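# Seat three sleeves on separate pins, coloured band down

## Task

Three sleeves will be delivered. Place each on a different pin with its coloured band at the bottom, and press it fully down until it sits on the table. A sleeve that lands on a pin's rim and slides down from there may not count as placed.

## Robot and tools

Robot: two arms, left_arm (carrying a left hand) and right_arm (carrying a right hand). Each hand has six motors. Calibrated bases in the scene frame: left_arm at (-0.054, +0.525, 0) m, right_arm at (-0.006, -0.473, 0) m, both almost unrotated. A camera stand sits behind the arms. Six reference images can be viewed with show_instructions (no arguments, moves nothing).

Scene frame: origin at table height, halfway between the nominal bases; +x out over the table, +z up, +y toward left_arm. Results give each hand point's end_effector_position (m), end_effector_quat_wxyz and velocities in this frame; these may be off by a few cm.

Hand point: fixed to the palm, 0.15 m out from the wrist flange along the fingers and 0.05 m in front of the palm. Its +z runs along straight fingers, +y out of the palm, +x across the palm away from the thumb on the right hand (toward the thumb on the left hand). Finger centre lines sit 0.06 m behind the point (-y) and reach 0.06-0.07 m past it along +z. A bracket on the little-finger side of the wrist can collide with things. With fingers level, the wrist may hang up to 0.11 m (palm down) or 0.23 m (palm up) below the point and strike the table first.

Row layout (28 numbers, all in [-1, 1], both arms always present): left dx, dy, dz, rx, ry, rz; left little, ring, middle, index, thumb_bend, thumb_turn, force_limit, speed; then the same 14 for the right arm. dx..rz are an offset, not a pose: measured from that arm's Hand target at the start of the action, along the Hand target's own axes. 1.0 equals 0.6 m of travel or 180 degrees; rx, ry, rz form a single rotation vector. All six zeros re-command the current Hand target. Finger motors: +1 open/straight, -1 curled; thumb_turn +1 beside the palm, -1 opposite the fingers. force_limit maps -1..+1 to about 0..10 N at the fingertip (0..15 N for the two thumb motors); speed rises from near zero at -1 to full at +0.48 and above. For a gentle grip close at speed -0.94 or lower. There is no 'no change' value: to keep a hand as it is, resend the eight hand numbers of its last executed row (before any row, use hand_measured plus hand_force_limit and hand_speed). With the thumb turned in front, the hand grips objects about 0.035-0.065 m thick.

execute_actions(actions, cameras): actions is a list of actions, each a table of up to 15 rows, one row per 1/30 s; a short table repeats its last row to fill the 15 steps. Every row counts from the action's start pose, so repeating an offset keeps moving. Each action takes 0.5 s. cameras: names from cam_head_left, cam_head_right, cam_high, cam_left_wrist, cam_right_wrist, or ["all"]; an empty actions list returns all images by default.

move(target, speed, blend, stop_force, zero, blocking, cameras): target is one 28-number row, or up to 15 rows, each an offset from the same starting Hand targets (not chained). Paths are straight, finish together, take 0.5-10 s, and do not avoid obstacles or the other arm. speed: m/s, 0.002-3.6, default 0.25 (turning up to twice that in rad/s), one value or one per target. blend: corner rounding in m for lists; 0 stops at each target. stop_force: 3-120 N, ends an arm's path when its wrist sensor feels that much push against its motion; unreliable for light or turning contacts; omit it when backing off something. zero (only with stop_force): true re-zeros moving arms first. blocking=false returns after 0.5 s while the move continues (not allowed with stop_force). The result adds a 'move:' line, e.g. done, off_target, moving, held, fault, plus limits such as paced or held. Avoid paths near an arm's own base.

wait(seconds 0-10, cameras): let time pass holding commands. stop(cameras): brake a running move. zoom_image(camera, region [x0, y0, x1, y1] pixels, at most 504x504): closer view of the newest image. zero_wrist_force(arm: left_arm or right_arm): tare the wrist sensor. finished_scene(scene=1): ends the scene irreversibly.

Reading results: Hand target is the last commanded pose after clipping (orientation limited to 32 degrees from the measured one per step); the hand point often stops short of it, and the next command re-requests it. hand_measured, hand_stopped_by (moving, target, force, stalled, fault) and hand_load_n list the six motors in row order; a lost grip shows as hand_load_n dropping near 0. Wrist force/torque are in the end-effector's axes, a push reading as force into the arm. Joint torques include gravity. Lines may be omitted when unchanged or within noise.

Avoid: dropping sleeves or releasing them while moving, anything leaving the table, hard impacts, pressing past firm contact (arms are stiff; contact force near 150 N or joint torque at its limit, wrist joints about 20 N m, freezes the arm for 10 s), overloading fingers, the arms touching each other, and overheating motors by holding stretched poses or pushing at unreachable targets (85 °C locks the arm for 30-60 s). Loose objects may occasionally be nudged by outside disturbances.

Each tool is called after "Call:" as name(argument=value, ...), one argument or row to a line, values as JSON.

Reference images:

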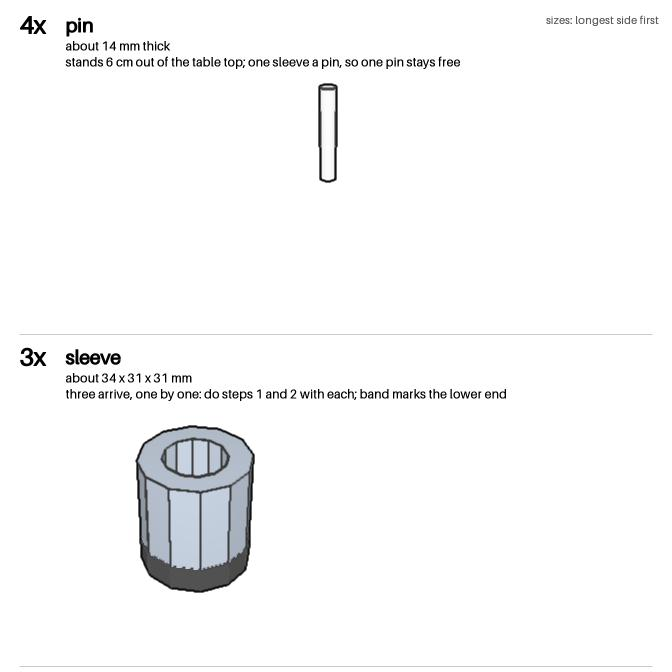

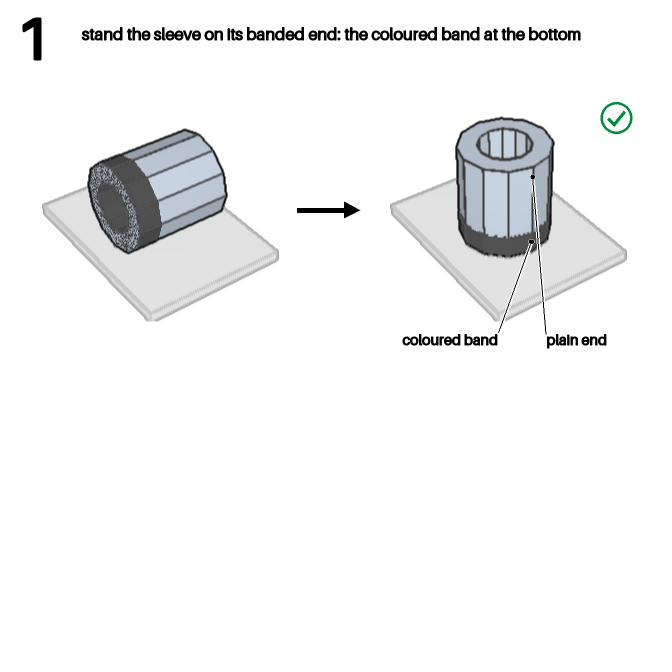

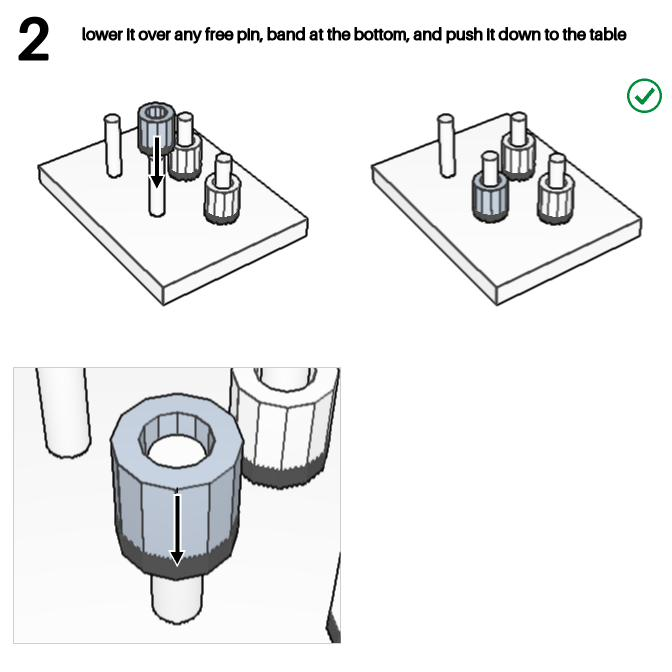

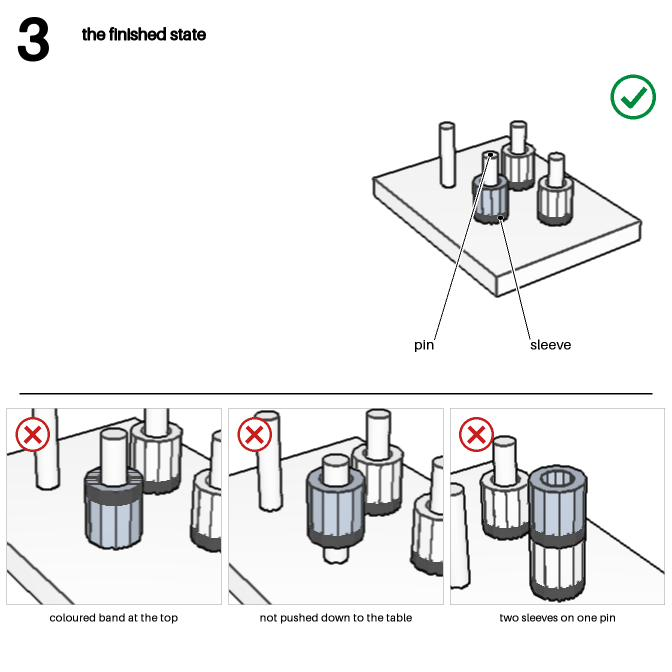

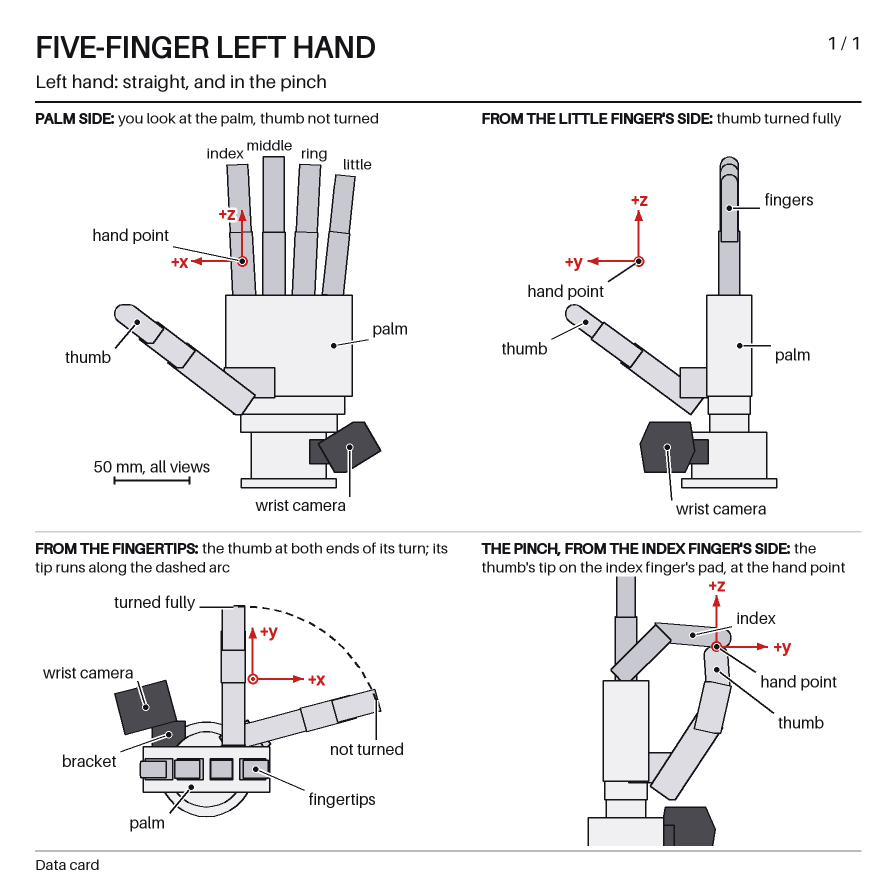

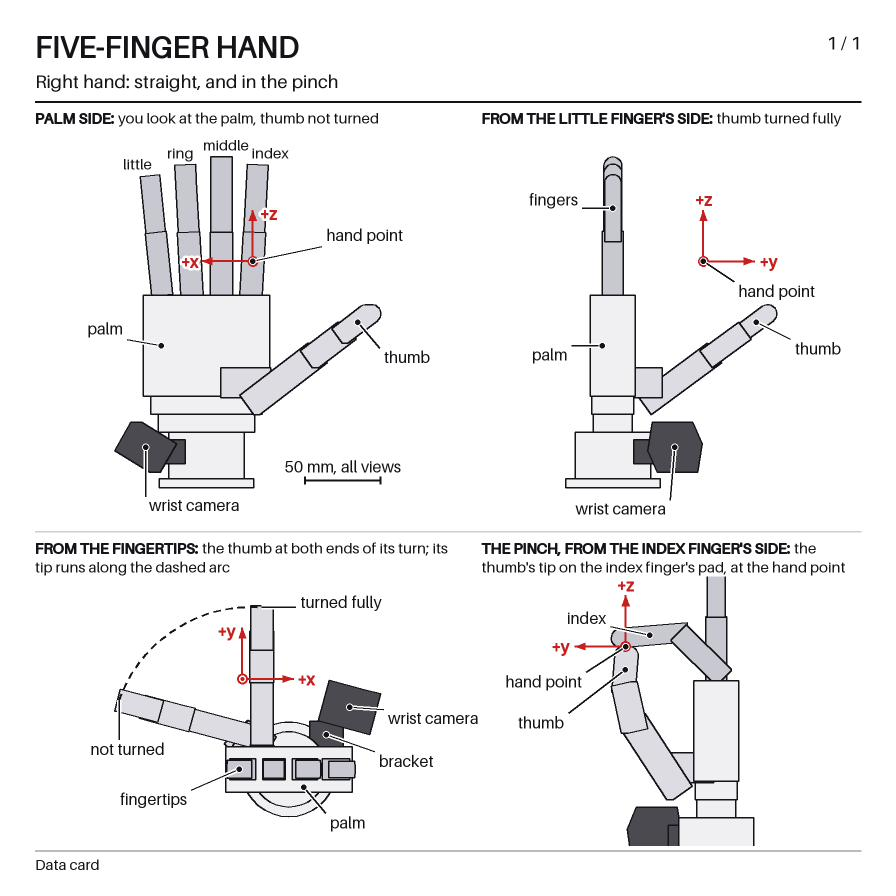

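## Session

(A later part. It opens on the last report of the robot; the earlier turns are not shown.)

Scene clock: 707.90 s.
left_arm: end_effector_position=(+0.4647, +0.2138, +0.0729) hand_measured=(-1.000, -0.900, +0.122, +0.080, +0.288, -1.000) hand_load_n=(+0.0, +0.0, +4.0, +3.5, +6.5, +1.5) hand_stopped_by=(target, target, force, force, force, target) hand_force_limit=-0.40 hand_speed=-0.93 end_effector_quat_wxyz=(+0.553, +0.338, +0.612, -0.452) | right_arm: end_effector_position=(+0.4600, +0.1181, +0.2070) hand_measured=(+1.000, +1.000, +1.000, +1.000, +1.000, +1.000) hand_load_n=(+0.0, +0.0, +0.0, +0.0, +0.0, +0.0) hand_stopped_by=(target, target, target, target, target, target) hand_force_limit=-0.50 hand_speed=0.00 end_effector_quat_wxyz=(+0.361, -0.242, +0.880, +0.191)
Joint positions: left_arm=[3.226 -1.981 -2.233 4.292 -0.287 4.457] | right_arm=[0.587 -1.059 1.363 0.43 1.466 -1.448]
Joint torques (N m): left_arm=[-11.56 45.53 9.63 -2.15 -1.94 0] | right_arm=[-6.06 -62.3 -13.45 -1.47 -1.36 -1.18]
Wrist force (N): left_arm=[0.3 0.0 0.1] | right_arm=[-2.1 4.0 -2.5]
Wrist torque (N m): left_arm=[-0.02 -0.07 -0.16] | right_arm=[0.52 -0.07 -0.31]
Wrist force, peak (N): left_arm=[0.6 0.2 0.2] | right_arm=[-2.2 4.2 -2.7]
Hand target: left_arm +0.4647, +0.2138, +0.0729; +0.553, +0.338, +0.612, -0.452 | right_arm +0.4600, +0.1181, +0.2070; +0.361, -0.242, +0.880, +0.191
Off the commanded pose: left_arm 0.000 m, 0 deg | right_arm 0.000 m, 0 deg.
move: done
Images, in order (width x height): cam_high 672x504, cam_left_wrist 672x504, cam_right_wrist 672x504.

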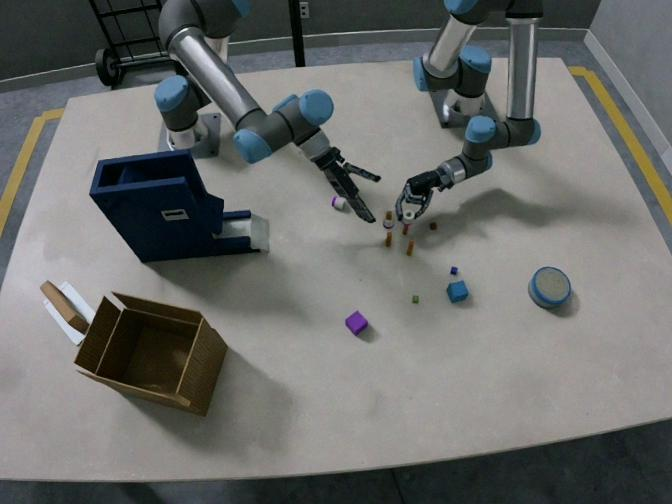

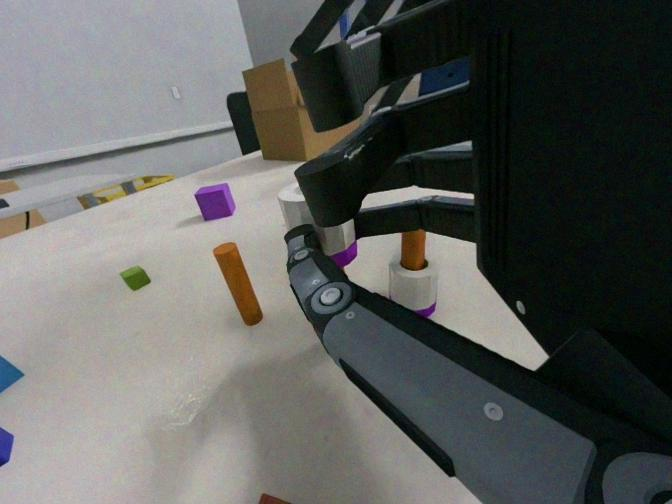

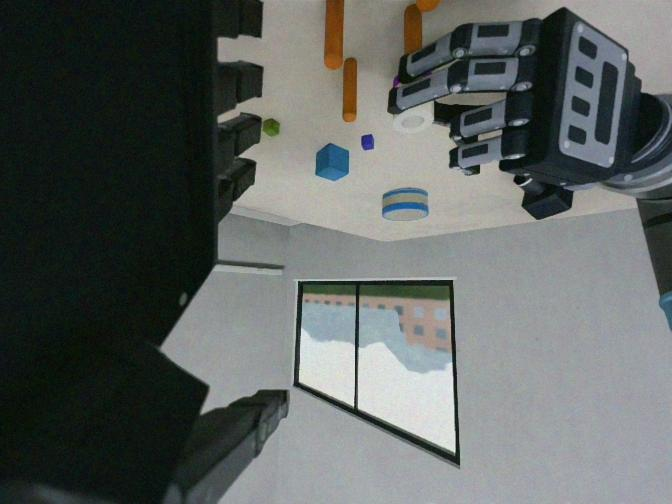

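Call:
move(
  target=[0.0164,0.003,-0.0004,0,0,0,-1,-0.9,-0.12,-0.12,-0.02,-1,-0.4,-0.93,0,0,0,0,0,0,1,1,1,1,1,1,-0.5,0.0],
  speed=0.015,
  stop_force=3.5,
  cameras=["cam_high","cam_left_wrist","cam_right_wrist"],
)

Call:
zoom_image(
  camera="cam_right_wrist",
  region=[360, 0, 480, 160],
)

Call:
zoom_image(
  camera="cam_high",
  region=[380, 190, 436, 246],
)

Call:
zoom_image(
  camera="cam_left_wrist",
  region=[200, 150, 400, 330],
)

Scene clock: 714.73 s.
left_arm: end_effector_position=(+0.4647, +0.2138, +0.0628) hand_measured=(-1.000, -0.900, +0.122, +0.080, +0.288, -1.000) hand_load_n=(+0.0, +0.0, +4.0, +3.5, +6.0, +1.5) hand_stopped_by=(target, target, force, force, force, target) hand_force_limit=-0.40 hand_speed=-0.93 end_effector_quat_wxyz=(+0.553, +0.338, +0.612, -0.452) | right_arm: end_effector_position=(+0.4600, +0.1181, +0.2070) hand_measured=(+1.000, +1.000, +1.000, +1.000, +1.000, +1.000) hand_load_n=(+0.0, +0.0, +0.0, +0.0, +0.0, +0.0) hand_stopped_by=(target, target, target, target, target, target) hand_force_limit=-0.50 hand_speed=0.00 end_effector_quat_wxyz=(+0.361, -0.242, +0.880, +0.191)
Joint positions: left_arm=[3.226 -2.007 -2.236 4.321 -0.287 4.457] | right_arm=[0.587 -1.059 1.363 0.43 1.466 -1.448]
Joint torques (N m): left_arm=[10.22 46.13 5.69 -1.98 1.39 0] | right_arm=[-5.52 -61.8 -13.22 -1.48 -1.37 -1.15]
Wrist force (N): left_arm=[0.3 -0.1 0.1] | right_arm=[-2.3 3.6 -2.7]
Wrist torque (N m): left_arm=[-0.04 -0.05 -0.15] | right_arm=[0.47 -0.04 -0.33]
Wrist force, peak (N): left_arm=[0.6 -0.2 0.0] | right_arm=[-2.1 4.2 -2.7]
Hand target: left_arm +0.4647, +0.2138, +0.0629; +0.553, +0.338, +0.612, -0.452 | right_arm +0.4600, +0.1181, +0.2070; +0.361, -0.242, +0.880, +0.191
Off the commanded pose: left_arm 0.000 m, 0 deg | right_arm 0.000 m, 0 deg.
move: done
Images, in order (width x height): cam_high 672x504, cam_left_wrist 672x504, cam_right_wrist 672x504.

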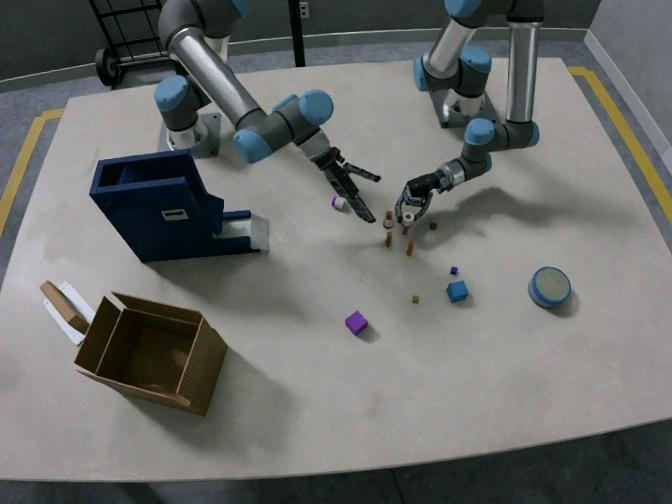

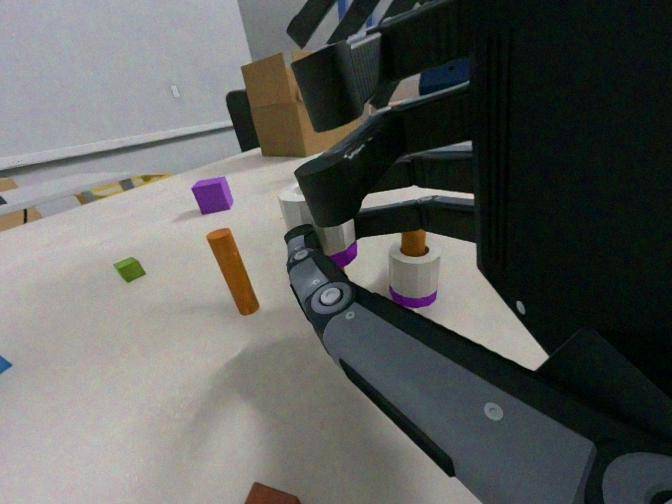

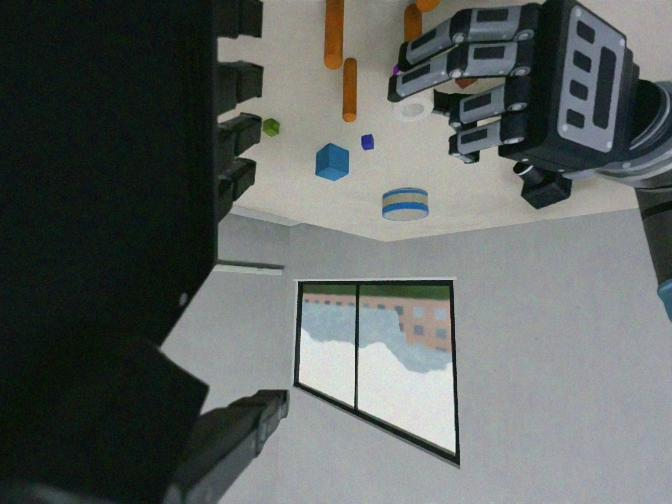

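Scaled by 3.150 from the camera's 672x504 image, which has a finer 960x720 frame.

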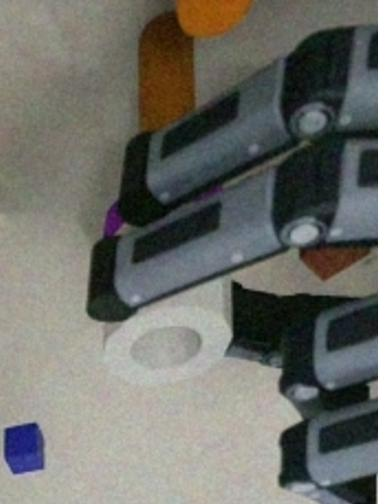

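Scaled by 9.000 from the camera's 672x504 image, which has a finer 960x720 frame.

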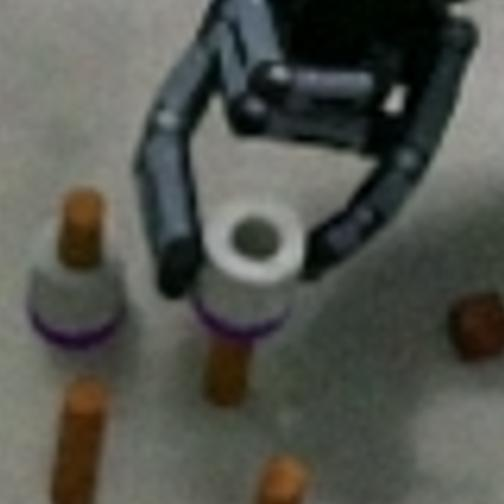

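Scaled by 2.520 from the camera's 672x504 image, which has a finer 960x720 frame.

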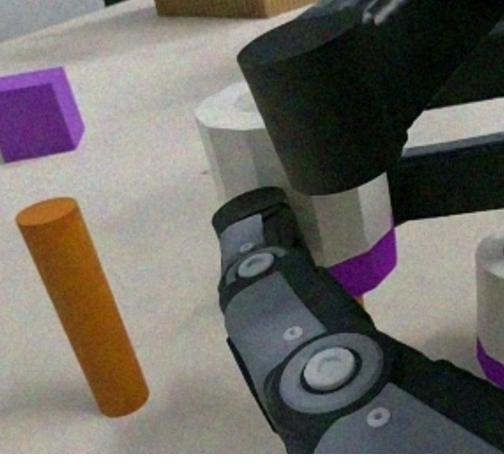

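Call:
move(
  target=[0.0607,0.0109,-0.0014,0,0,0,-1,-0.9,-0.12,-0.12,-0.02,-1,-0.4,-0.93,0,0,0,0,0,0,1,1,1,1,1,1,-0.5,0.0],
  speed=0.02,
  stop_force=4,
  cameras=["cam_high","cam_left_wrist","cam_right_wrist"],
)

Call:
zoom_image(
  camera="cam_right_wrist",
  region=[360, 0, 520, 160],
)

Call:
zoom_image(
  camera="cam_high",
  region=[380, 190, 436, 246],
)

Call:
zoom_image(
  camera="cam_left_wrist",
  region=[200, 150, 400, 330],
)

Scene clock: 721.63 s.
left_arm: end_effector_position=(+0.4646, +0.2138, +0.0258) hand_measured=(-1.000, -0.900, +0.122, +0.080, +0.288, -1.000) hand_load_n=(+0.0, +0.0, +4.5, +3.5, +6.0, +1.5) hand_stopped_by=(target, target, force, force, force, target) hand_force_limit=-0.40 hand_speed=-0.93 end_effector_quat_wxyz=(+0.553, +0.338, +0.612, -0.452) | right_arm: end_effector_position=(+0.4600, +0.1181, +0.2070) hand_measured=(+1.000, +1.000, +1.000, +1.000, +1.000, +1.000) hand_load_n=(+0.0, +0.0, +0.0, +0.0, +0.0, +0.0) hand_stopped_by=(target, target, target, target, target, target) hand_force_limit=-0.50 hand_speed=0.00 end_effector_quat_wxyz=(+0.361, -0.242, +0.880, +0.191)
Joint positions: left_arm=[3.226 -2.109 -2.241 4.427 -0.287 4.457] | right_arm=[0.587 -1.059 1.363 0.43 1.466 -1.448]
Joint torques (N m): left_arm=[3.06 47.48 2.01 -2 -0.23 0.58] | right_arm=[-5.23 -62.41 -13.62 -1.29 -1.31 -1.06]
Wrist force (N): left_arm=[0.8 -0.2 0.2] | right_arm=[-2.1 3.8 -2.6]
Wrist torque (N m): left_arm=[-0.01 -0.10 -0.11] | right_arm=[0.50 -0.07 -0.32]
Wrist force, peak (N): left_arm=[1.0 -0.3 0.2] | right_arm=[-2.4 4.2 -2.7]
Hand target: left_arm +0.4646, +0.2138, +0.0258; +0.553, +0.338, +0.612, -0.452 | right_arm +0.4600, +0.1181, +0.2070; +0.361, -0.242, +0.880, +0.191
Off the commanded pose: left_arm 0.000 m, 0 deg | right_arm 0.000 m, 0 deg.
move: done
Images, in order (width x height): cam_high 672x504, cam_left_wrist 672x504, cam_right_wrist 672x504.

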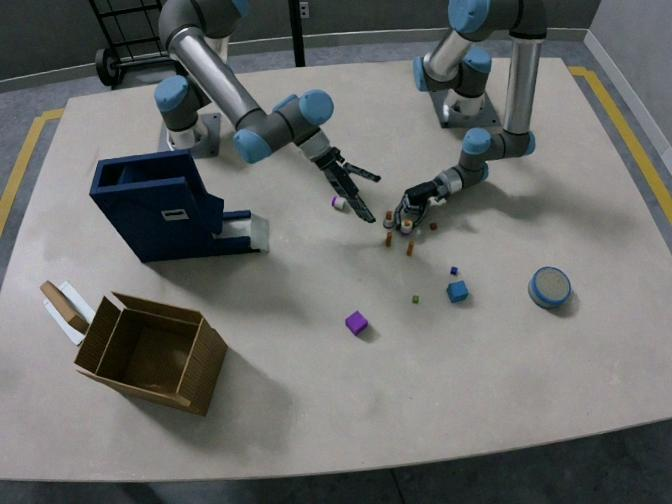

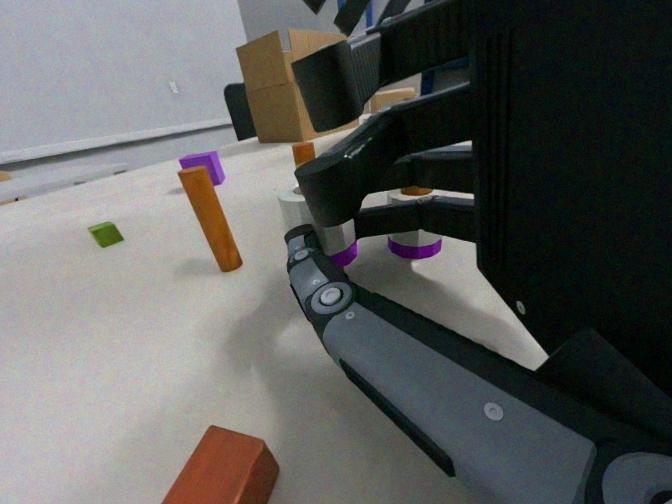

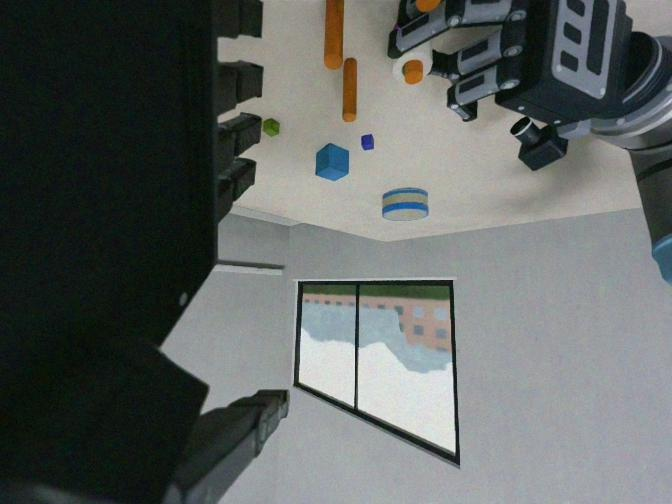

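Scaled by 3.150 from the camera's 672x504 image, which has a finer 960x720 frame.

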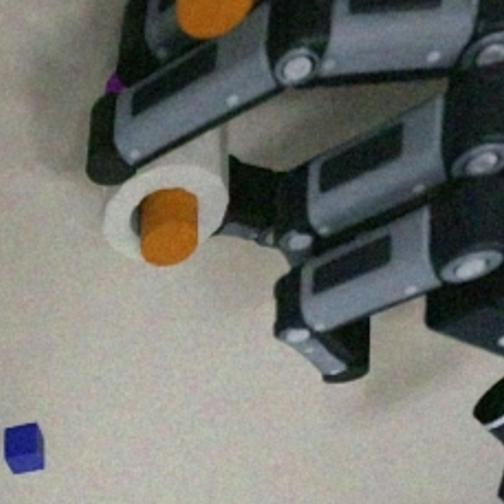

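Scaled by 9.000 from the camera's 672x504 image, which has a finer 960x720 frame.

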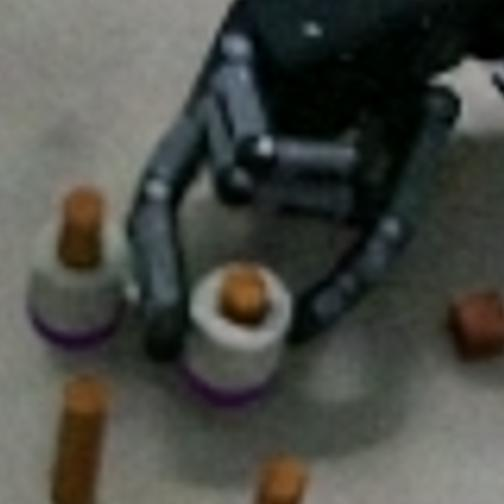

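Scaled by 2.520 from the camera's 672x504 image, which has a finer 960x720 frame.

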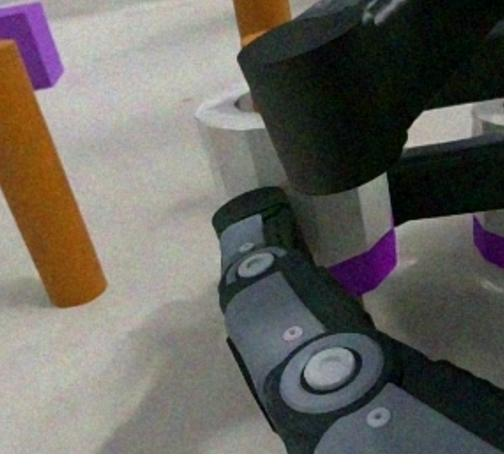

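Call:
move(
  target=[0.0164,0.003,-0.0004,0,0,0,-1,-0.9,-0.12,-0.12,-0.02,-1,-0.4,-0.93,0,0,0,0,0,0,1,1,1,1,1,1,-0.5,0.0],
  speed=0.012,
  stop_force=3.5,
  cameras=["cam_high","cam_left_wrist","cam_right_wrist"],
)

Call:
zoom_image(
  camera="cam_right_wrist",
  region=[360, 0, 520, 160],
)

Call:
zoom_image(
  camera="cam_high",
  region=[380, 190, 436, 246],
)

Call:
zoom_image(
  camera="cam_left_wrist",
  region=[200, 150, 400, 330],
)

Scene clock: 726.67 s.
left_arm: end_effector_position=(+0.4646, +0.2138, +0.0158) hand_measured=(-1.000, -0.900, +0.122, +0.080, +0.288, -1.000) hand_load_n=(+0.0, +0.0, +4.0, +3.5, +6.0, +1.5) hand_stopped_by=(target, target, force, force, force, target) hand_force_limit=-0.40 hand_speed=-0.93 end_effector_quat_wxyz=(+0.553, +0.338, +0.612, -0.452) | right_arm: end_effector_position=(+0.4600, +0.1181, +0.2070) hand_measured=(+1.000, +1.000, +1.000, +1.000, +1.000, +1.000) hand_load_n=(+0.0, +0.0, +0.0, +0.0, +0.0, +0.0) hand_stopped_by=(target, target, target, target, target, target) hand_force_limit=-0.50 hand_speed=0.00 end_effector_quat_wxyz=(+0.361, -0.242, +0.880, +0.191)
Joint positions: left_arm=[3.226 -2.137 -2.24 4.455 -0.287 4.457] | right_arm=[0.587 -1.059 1.363 0.43 1.466 -1.448]
Joint torques (N m): left_arm=[10.35 47.92 10.1 -2.06 1.42 -0.35] | right_arm=[-4.83 -62 -13.72 -1.38 -1.27 -1.18]
Wrist force (N): left_arm=[0.7 0.0 0.0] | right_arm=[-2.3 4.0 -2.8]
Wrist torque (N m): left_arm=[0.01 -0.11 -0.11] | right_arm=[0.53 -0.04 -0.33]
Wrist force, peak (N): left_arm=[1.0 -0.1 0.1] | right_arm=[-2.5 4.1 -2.7]
Hand target: left_arm +0.4646, +0.2138, +0.0158; +0.553, +0.338, +0.612, -0.452 | right_arm +0.4600, +0.1181, +0.2070; +0.361, -0.242, +0.880, +0.191
Off the commanded pose: left_arm 0.000 m, 0 deg | right_arm 0.000 m, 0 deg.
move: done
Images, in order (width x height): cam_high 672x504, cam_left_wrist 672x504, cam_right_wrist 672x504.

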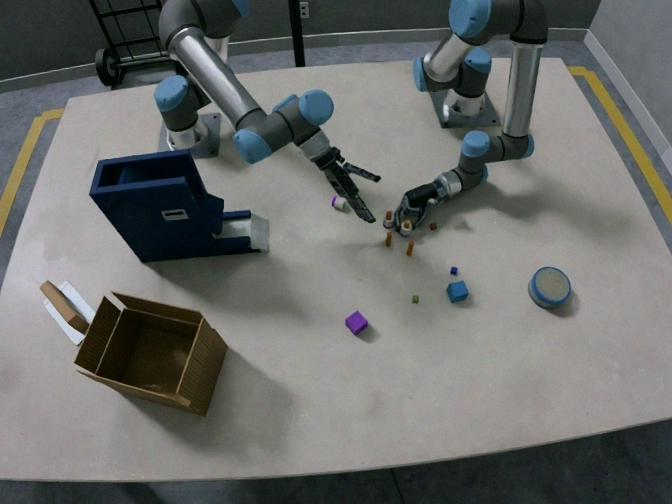

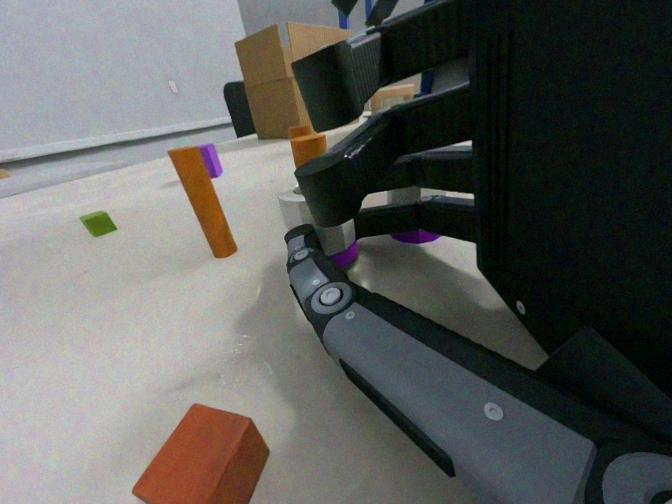

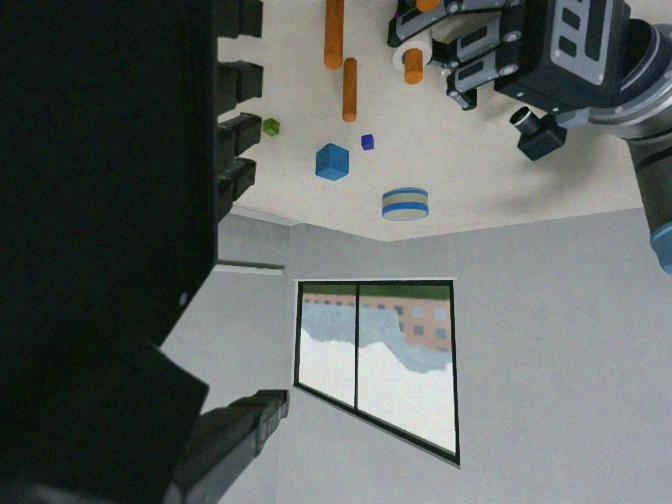

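Scaled by 3.150 from the camera's 672x504 image, which has a finer 960x720 frame.

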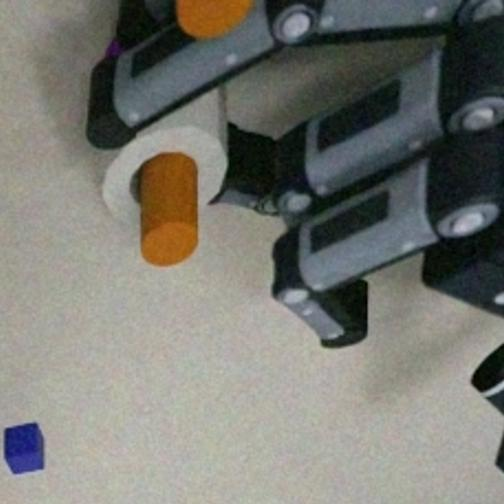

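Scaled by 9.000 from the camera's 672x504 image, which has a finer 960x720 frame.

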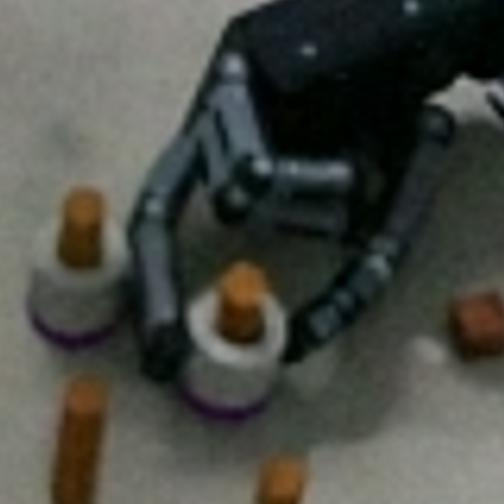

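Scaled by 2.520 from the camera's 672x504 image, which has a finer 960x720 frame.

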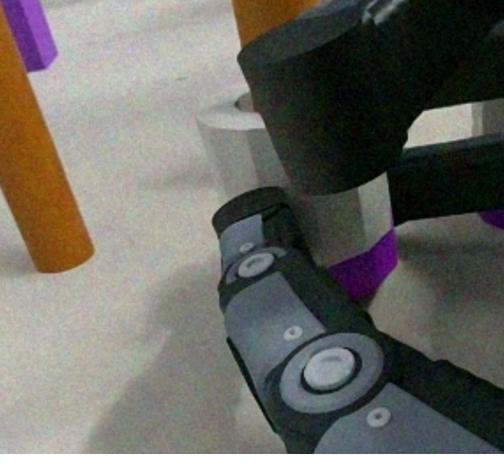

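Call:
move(
  target=[0.0115,0.0021,-0.0003,0,0,0,-1,-0.9,-0.12,-0.12,-0.02,-1,-0.4,-0.93,0,0,0,0,0,0,1,1,1,1,1,1,-0.5,0.0],
  speed=0.008,
  stop_force=3,
  cameras=["cam_high","cam_left_wrist","cam_right_wrist"],
)

Call:
zoom_image(
  camera="cam_right_wrist",
  region=[360, 0, 520, 160],
)

Call:
zoom_image(
  camera="cam_left_wrist",
  region=[200, 150, 400, 330],
)

Scene clock: 731.53 s.
left_arm: end_effector_position=(+0.4646, +0.2138, +0.0098) hand_measured=(-1.000, -0.900, +0.122, +0.080, +0.288, -1.000) hand_load_n=(+0.0, +0.0, +3.5, +3.5, +6.0, +1.5) hand_stopped_by=(target, target, force, force, force, target) hand_force_limit=-0.40 hand_speed=-0.93 end_effector_quat_wxyz=(+0.554, +0.338, +0.612, -0.452) | right_arm: end_effector_position=(+0.4600, +0.1181, +0.2070) hand_measured=(+1.000, +1.000, +1.000, +1.000, +1.000, +1.000) hand_load_n=(+0.0, +0.0, +0.0, +0.0, +0.0, +0.0) hand_stopped_by=(target, target, target, target, target, target) hand_force_limit=-0.50 hand_speed=0.00 end_effector_quat_wxyz=(+0.361, -0.242, +0.880, +0.191)
Joint positions: left_arm=[3.226 -2.154 -2.239 4.472 -0.287 4.457] | right_arm=[0.587 -1.059 1.363 0.43 1.466 -1.448]
Joint torques (N m): left_arm=[10.68 47.12 5.08 -2.25 1.25 0.21] | right_arm=[-4.7 -62.15 -13.35 -1.35 -1.32 -1.17]
Wrist force (N): left_arm=[-1.8 -1.1 -0.5] | right_arm=[-2.2 4.0 -2.4]
Wrist torque (N m): left_arm=[-0.01 -0.17 -0.11] | right_arm=[0.52 -0.07 -0.31]
Wrist force, peak (N): left_arm=[-5.9 -3.3 -1.1] | right_arm=[-2.2 4.2 -2.8]
Hand target: left_arm +0.4646, +0.2138, +0.0098; +0.554, +0.338, +0.612, -0.452 (not the last commanded pose) | right_arm +0.4600, +0.1181, +0.2070; +0.361, -0.242, +0.880, +0.191
Off the commanded pose: left_arm 0.001 m, 0 deg | right_arm 0.000 m, 0 deg.
move: contact (left_arm)
Images, in order (width x height): cam_high 672x504, cam_left_wrist 672x504, cam_right_wrist 672x504.

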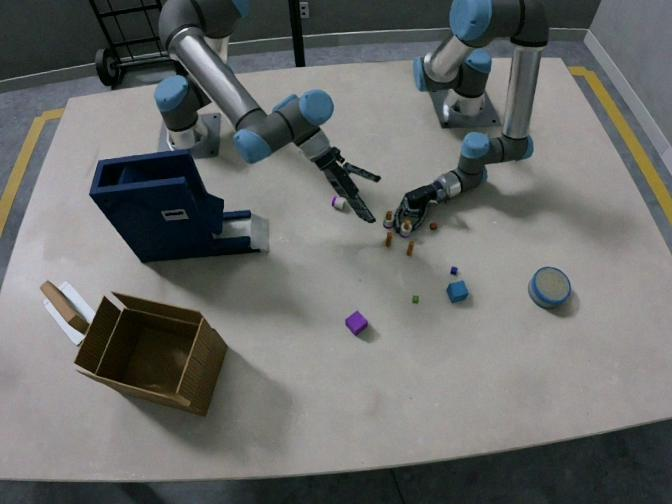

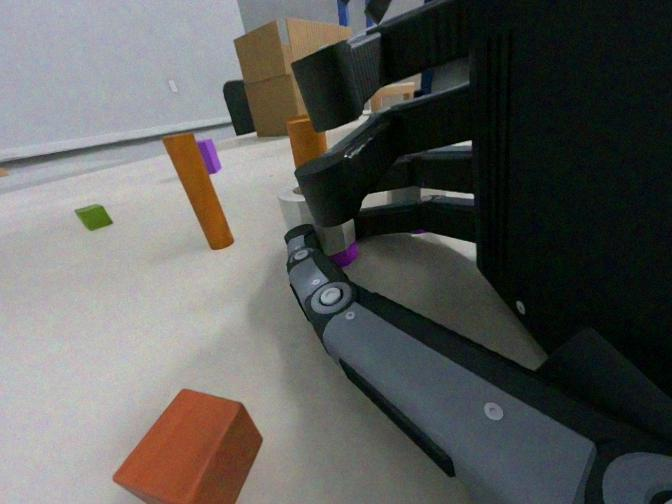

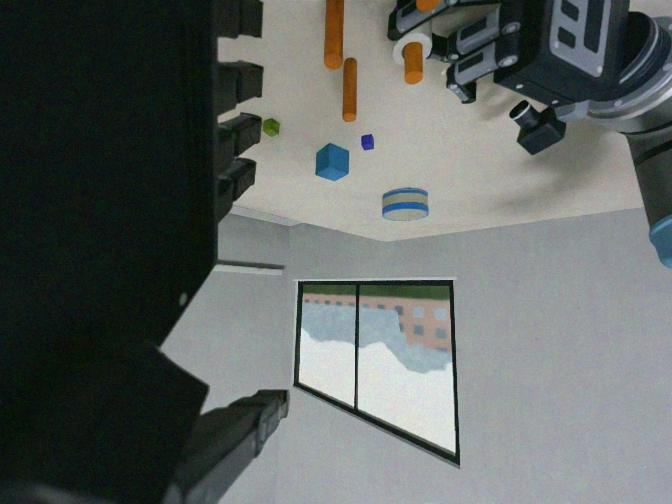

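Scaled by 3.150 from the camera's 672x504 image, which has a finer 960x720 frame.

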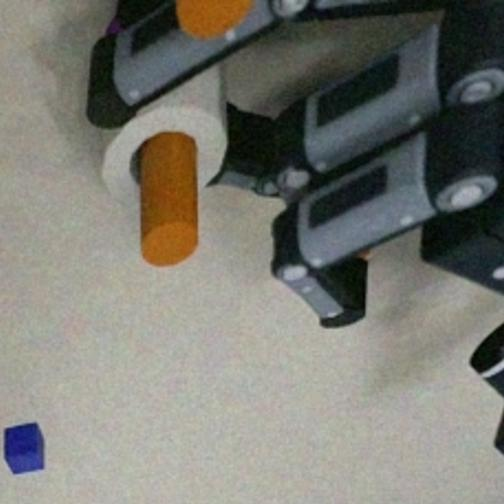

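Scaled by 2.520 from the camera's 672x504 image, which has a finer 960x720 frame.

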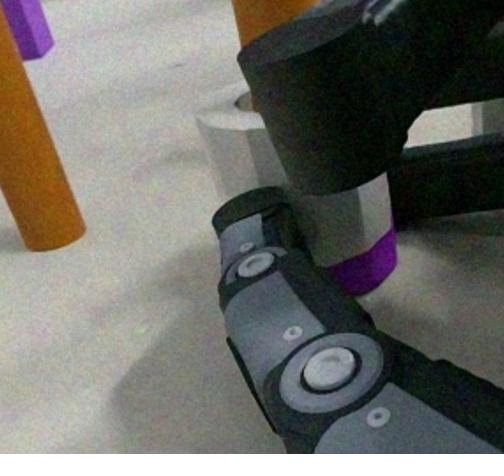

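Call:
move(
  target=[
    [-0.0025,-0.0004,0,0,0,0,-1,-0.9,-0.12,-0.12,-0.02,-1,-0.4,-0.93,0,0,0,0,0,0,1,1,1,1,1,1,-0.5,0.0],
    [-0.0025,-0.0004,0,0,0,0,-1,-0.9,0.18,0.14,0.6,-1,-0.4,-0.9,0,0,0,0,0,0,1,1,1,1,1,1,-0.5,0.0],
  ],
  speed=0.01,
  cameras=["cam_high","cam_left_wrist","cam_right_wrist"],
)

Call:
zoom_image(
  camera="cam_right_wrist",
  region=[360, 0, 520, 160],
)

Call:
zoom_image(
  camera="cam_left_wrist",
  region=[200, 150, 400, 330],
)

Call:
zoom_image(
  camera="cam_high",
  region=[380, 190, 436, 246],
)

Scene clock: 740.33 s.
left_arm: end_effector_position=(+0.4646, +0.2139, +0.0113) hand_measured=(-1.000, -0.900, +0.180, +0.140, +0.600, -1.000) hand_load_n=(+0.0, +0.0, +0.0, +0.0, +0.0, +0.0) hand_stopped_by=(target, target, target, target, target, target) hand_force_limit=-0.40 hand_speed=-0.90 end_effector_quat_wxyz=(+0.553, +0.338, +0.612, -0.452) | right_arm: end_effector_position=(+0.4600, +0.1181, +0.2070) hand_measured=(+1.000, +1.000, +1.000, +1.000, +1.000, +1.000) hand_load_n=(+0.0, +0.0, +0.0, +0.0, +0.0, +0.0) hand_stopped_by=(target, target, target, target, target, target) hand_force_limit=-0.50 hand_speed=0.00 end_effector_quat_wxyz=(+0.361, -0.242, +0.880, +0.191)
Joint positions: left_arm=[3.226 -2.15 -2.24 4.467 -0.287 4.457] | right_arm=[0.587 -1.059 1.363 0.43 1.466 -1.448]
Joint torques (N m): left_arm=[11.65 34.25 5.62 3.14 1.01 0.76] | right_arm=[-3.83 -62.2 -13.1 -1.42 -1.3 -1.09]
Wrist force (N): left_arm=[0.3 -0.1 0.2] | right_arm=[-2.2 3.8 -2.4]
Wrist torque (N m): left_arm=[-0.04 -0.10 -0.11] | right_arm=[0.48 -0.07 -0.33]
Wrist force, peak (N): left_arm=[-2.2 -1.0 -0.5] | right_arm=[-2.4 4.0 -2.8]
Hand target: left_arm +0.4646, +0.2139, +0.0114; +0.554, +0.338, +0.612, -0.452 | right_arm +0.4600, +0.1181, +0.2070; +0.361, -0.242, +0.880, +0.191
Off the commanded pose: left_arm 0.000 m, 0 deg | right_arm 0.000 m, 0 deg.
move: done
Images, in order (width x height): cam_high 672x504, cam_left_wrist 672x504, cam_right_wrist 672x504.

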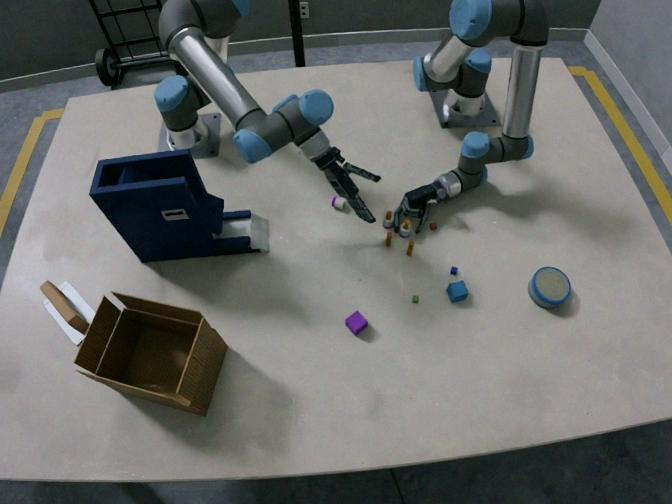

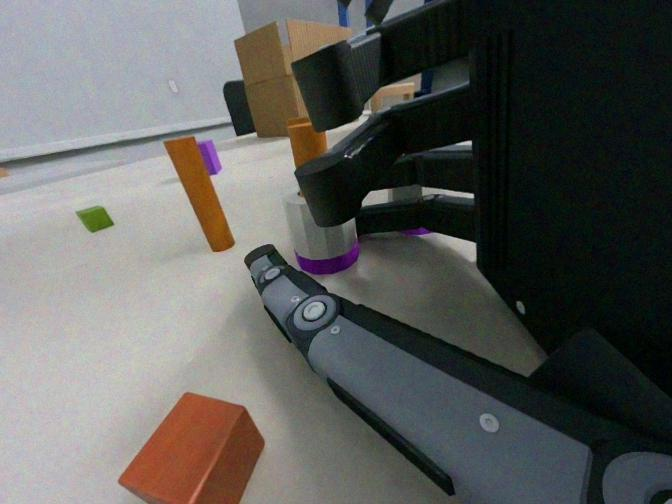

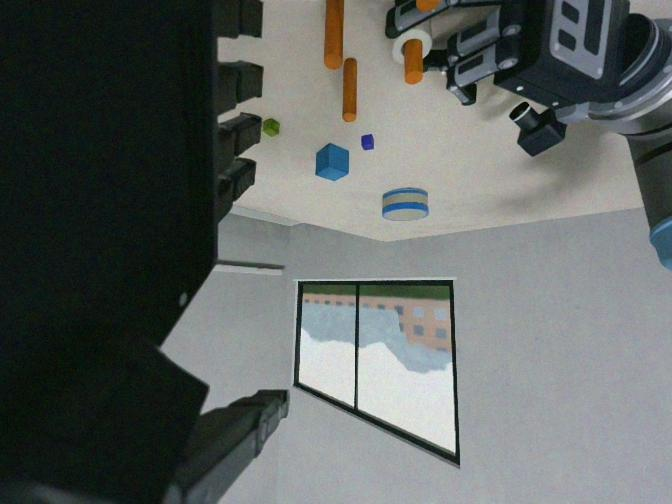

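Scaled by 3.150 from the camera's 672x504 image, which has a finer 960x720 frame.

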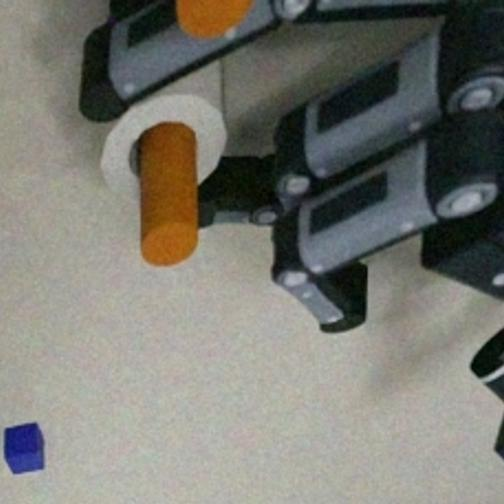

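Scaled by 2.520 from the camera's 672x504 image, which has a finer 960x720 frame.

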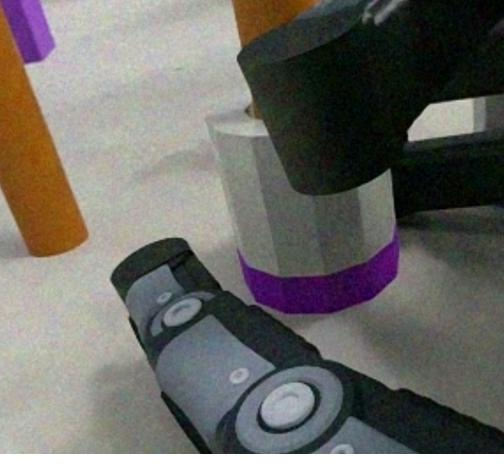

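Scaled by 9.000 from the camera's 672x504 image, which has a finer 960x720 frame.

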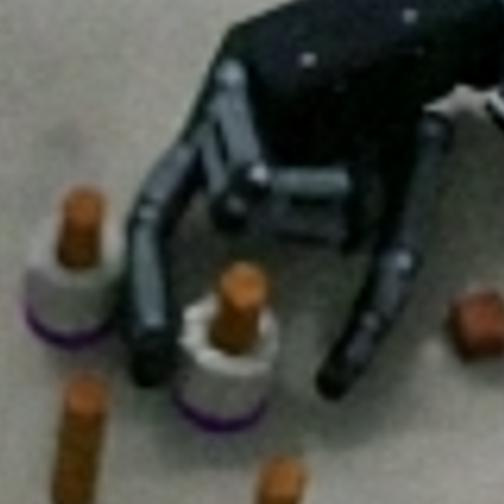

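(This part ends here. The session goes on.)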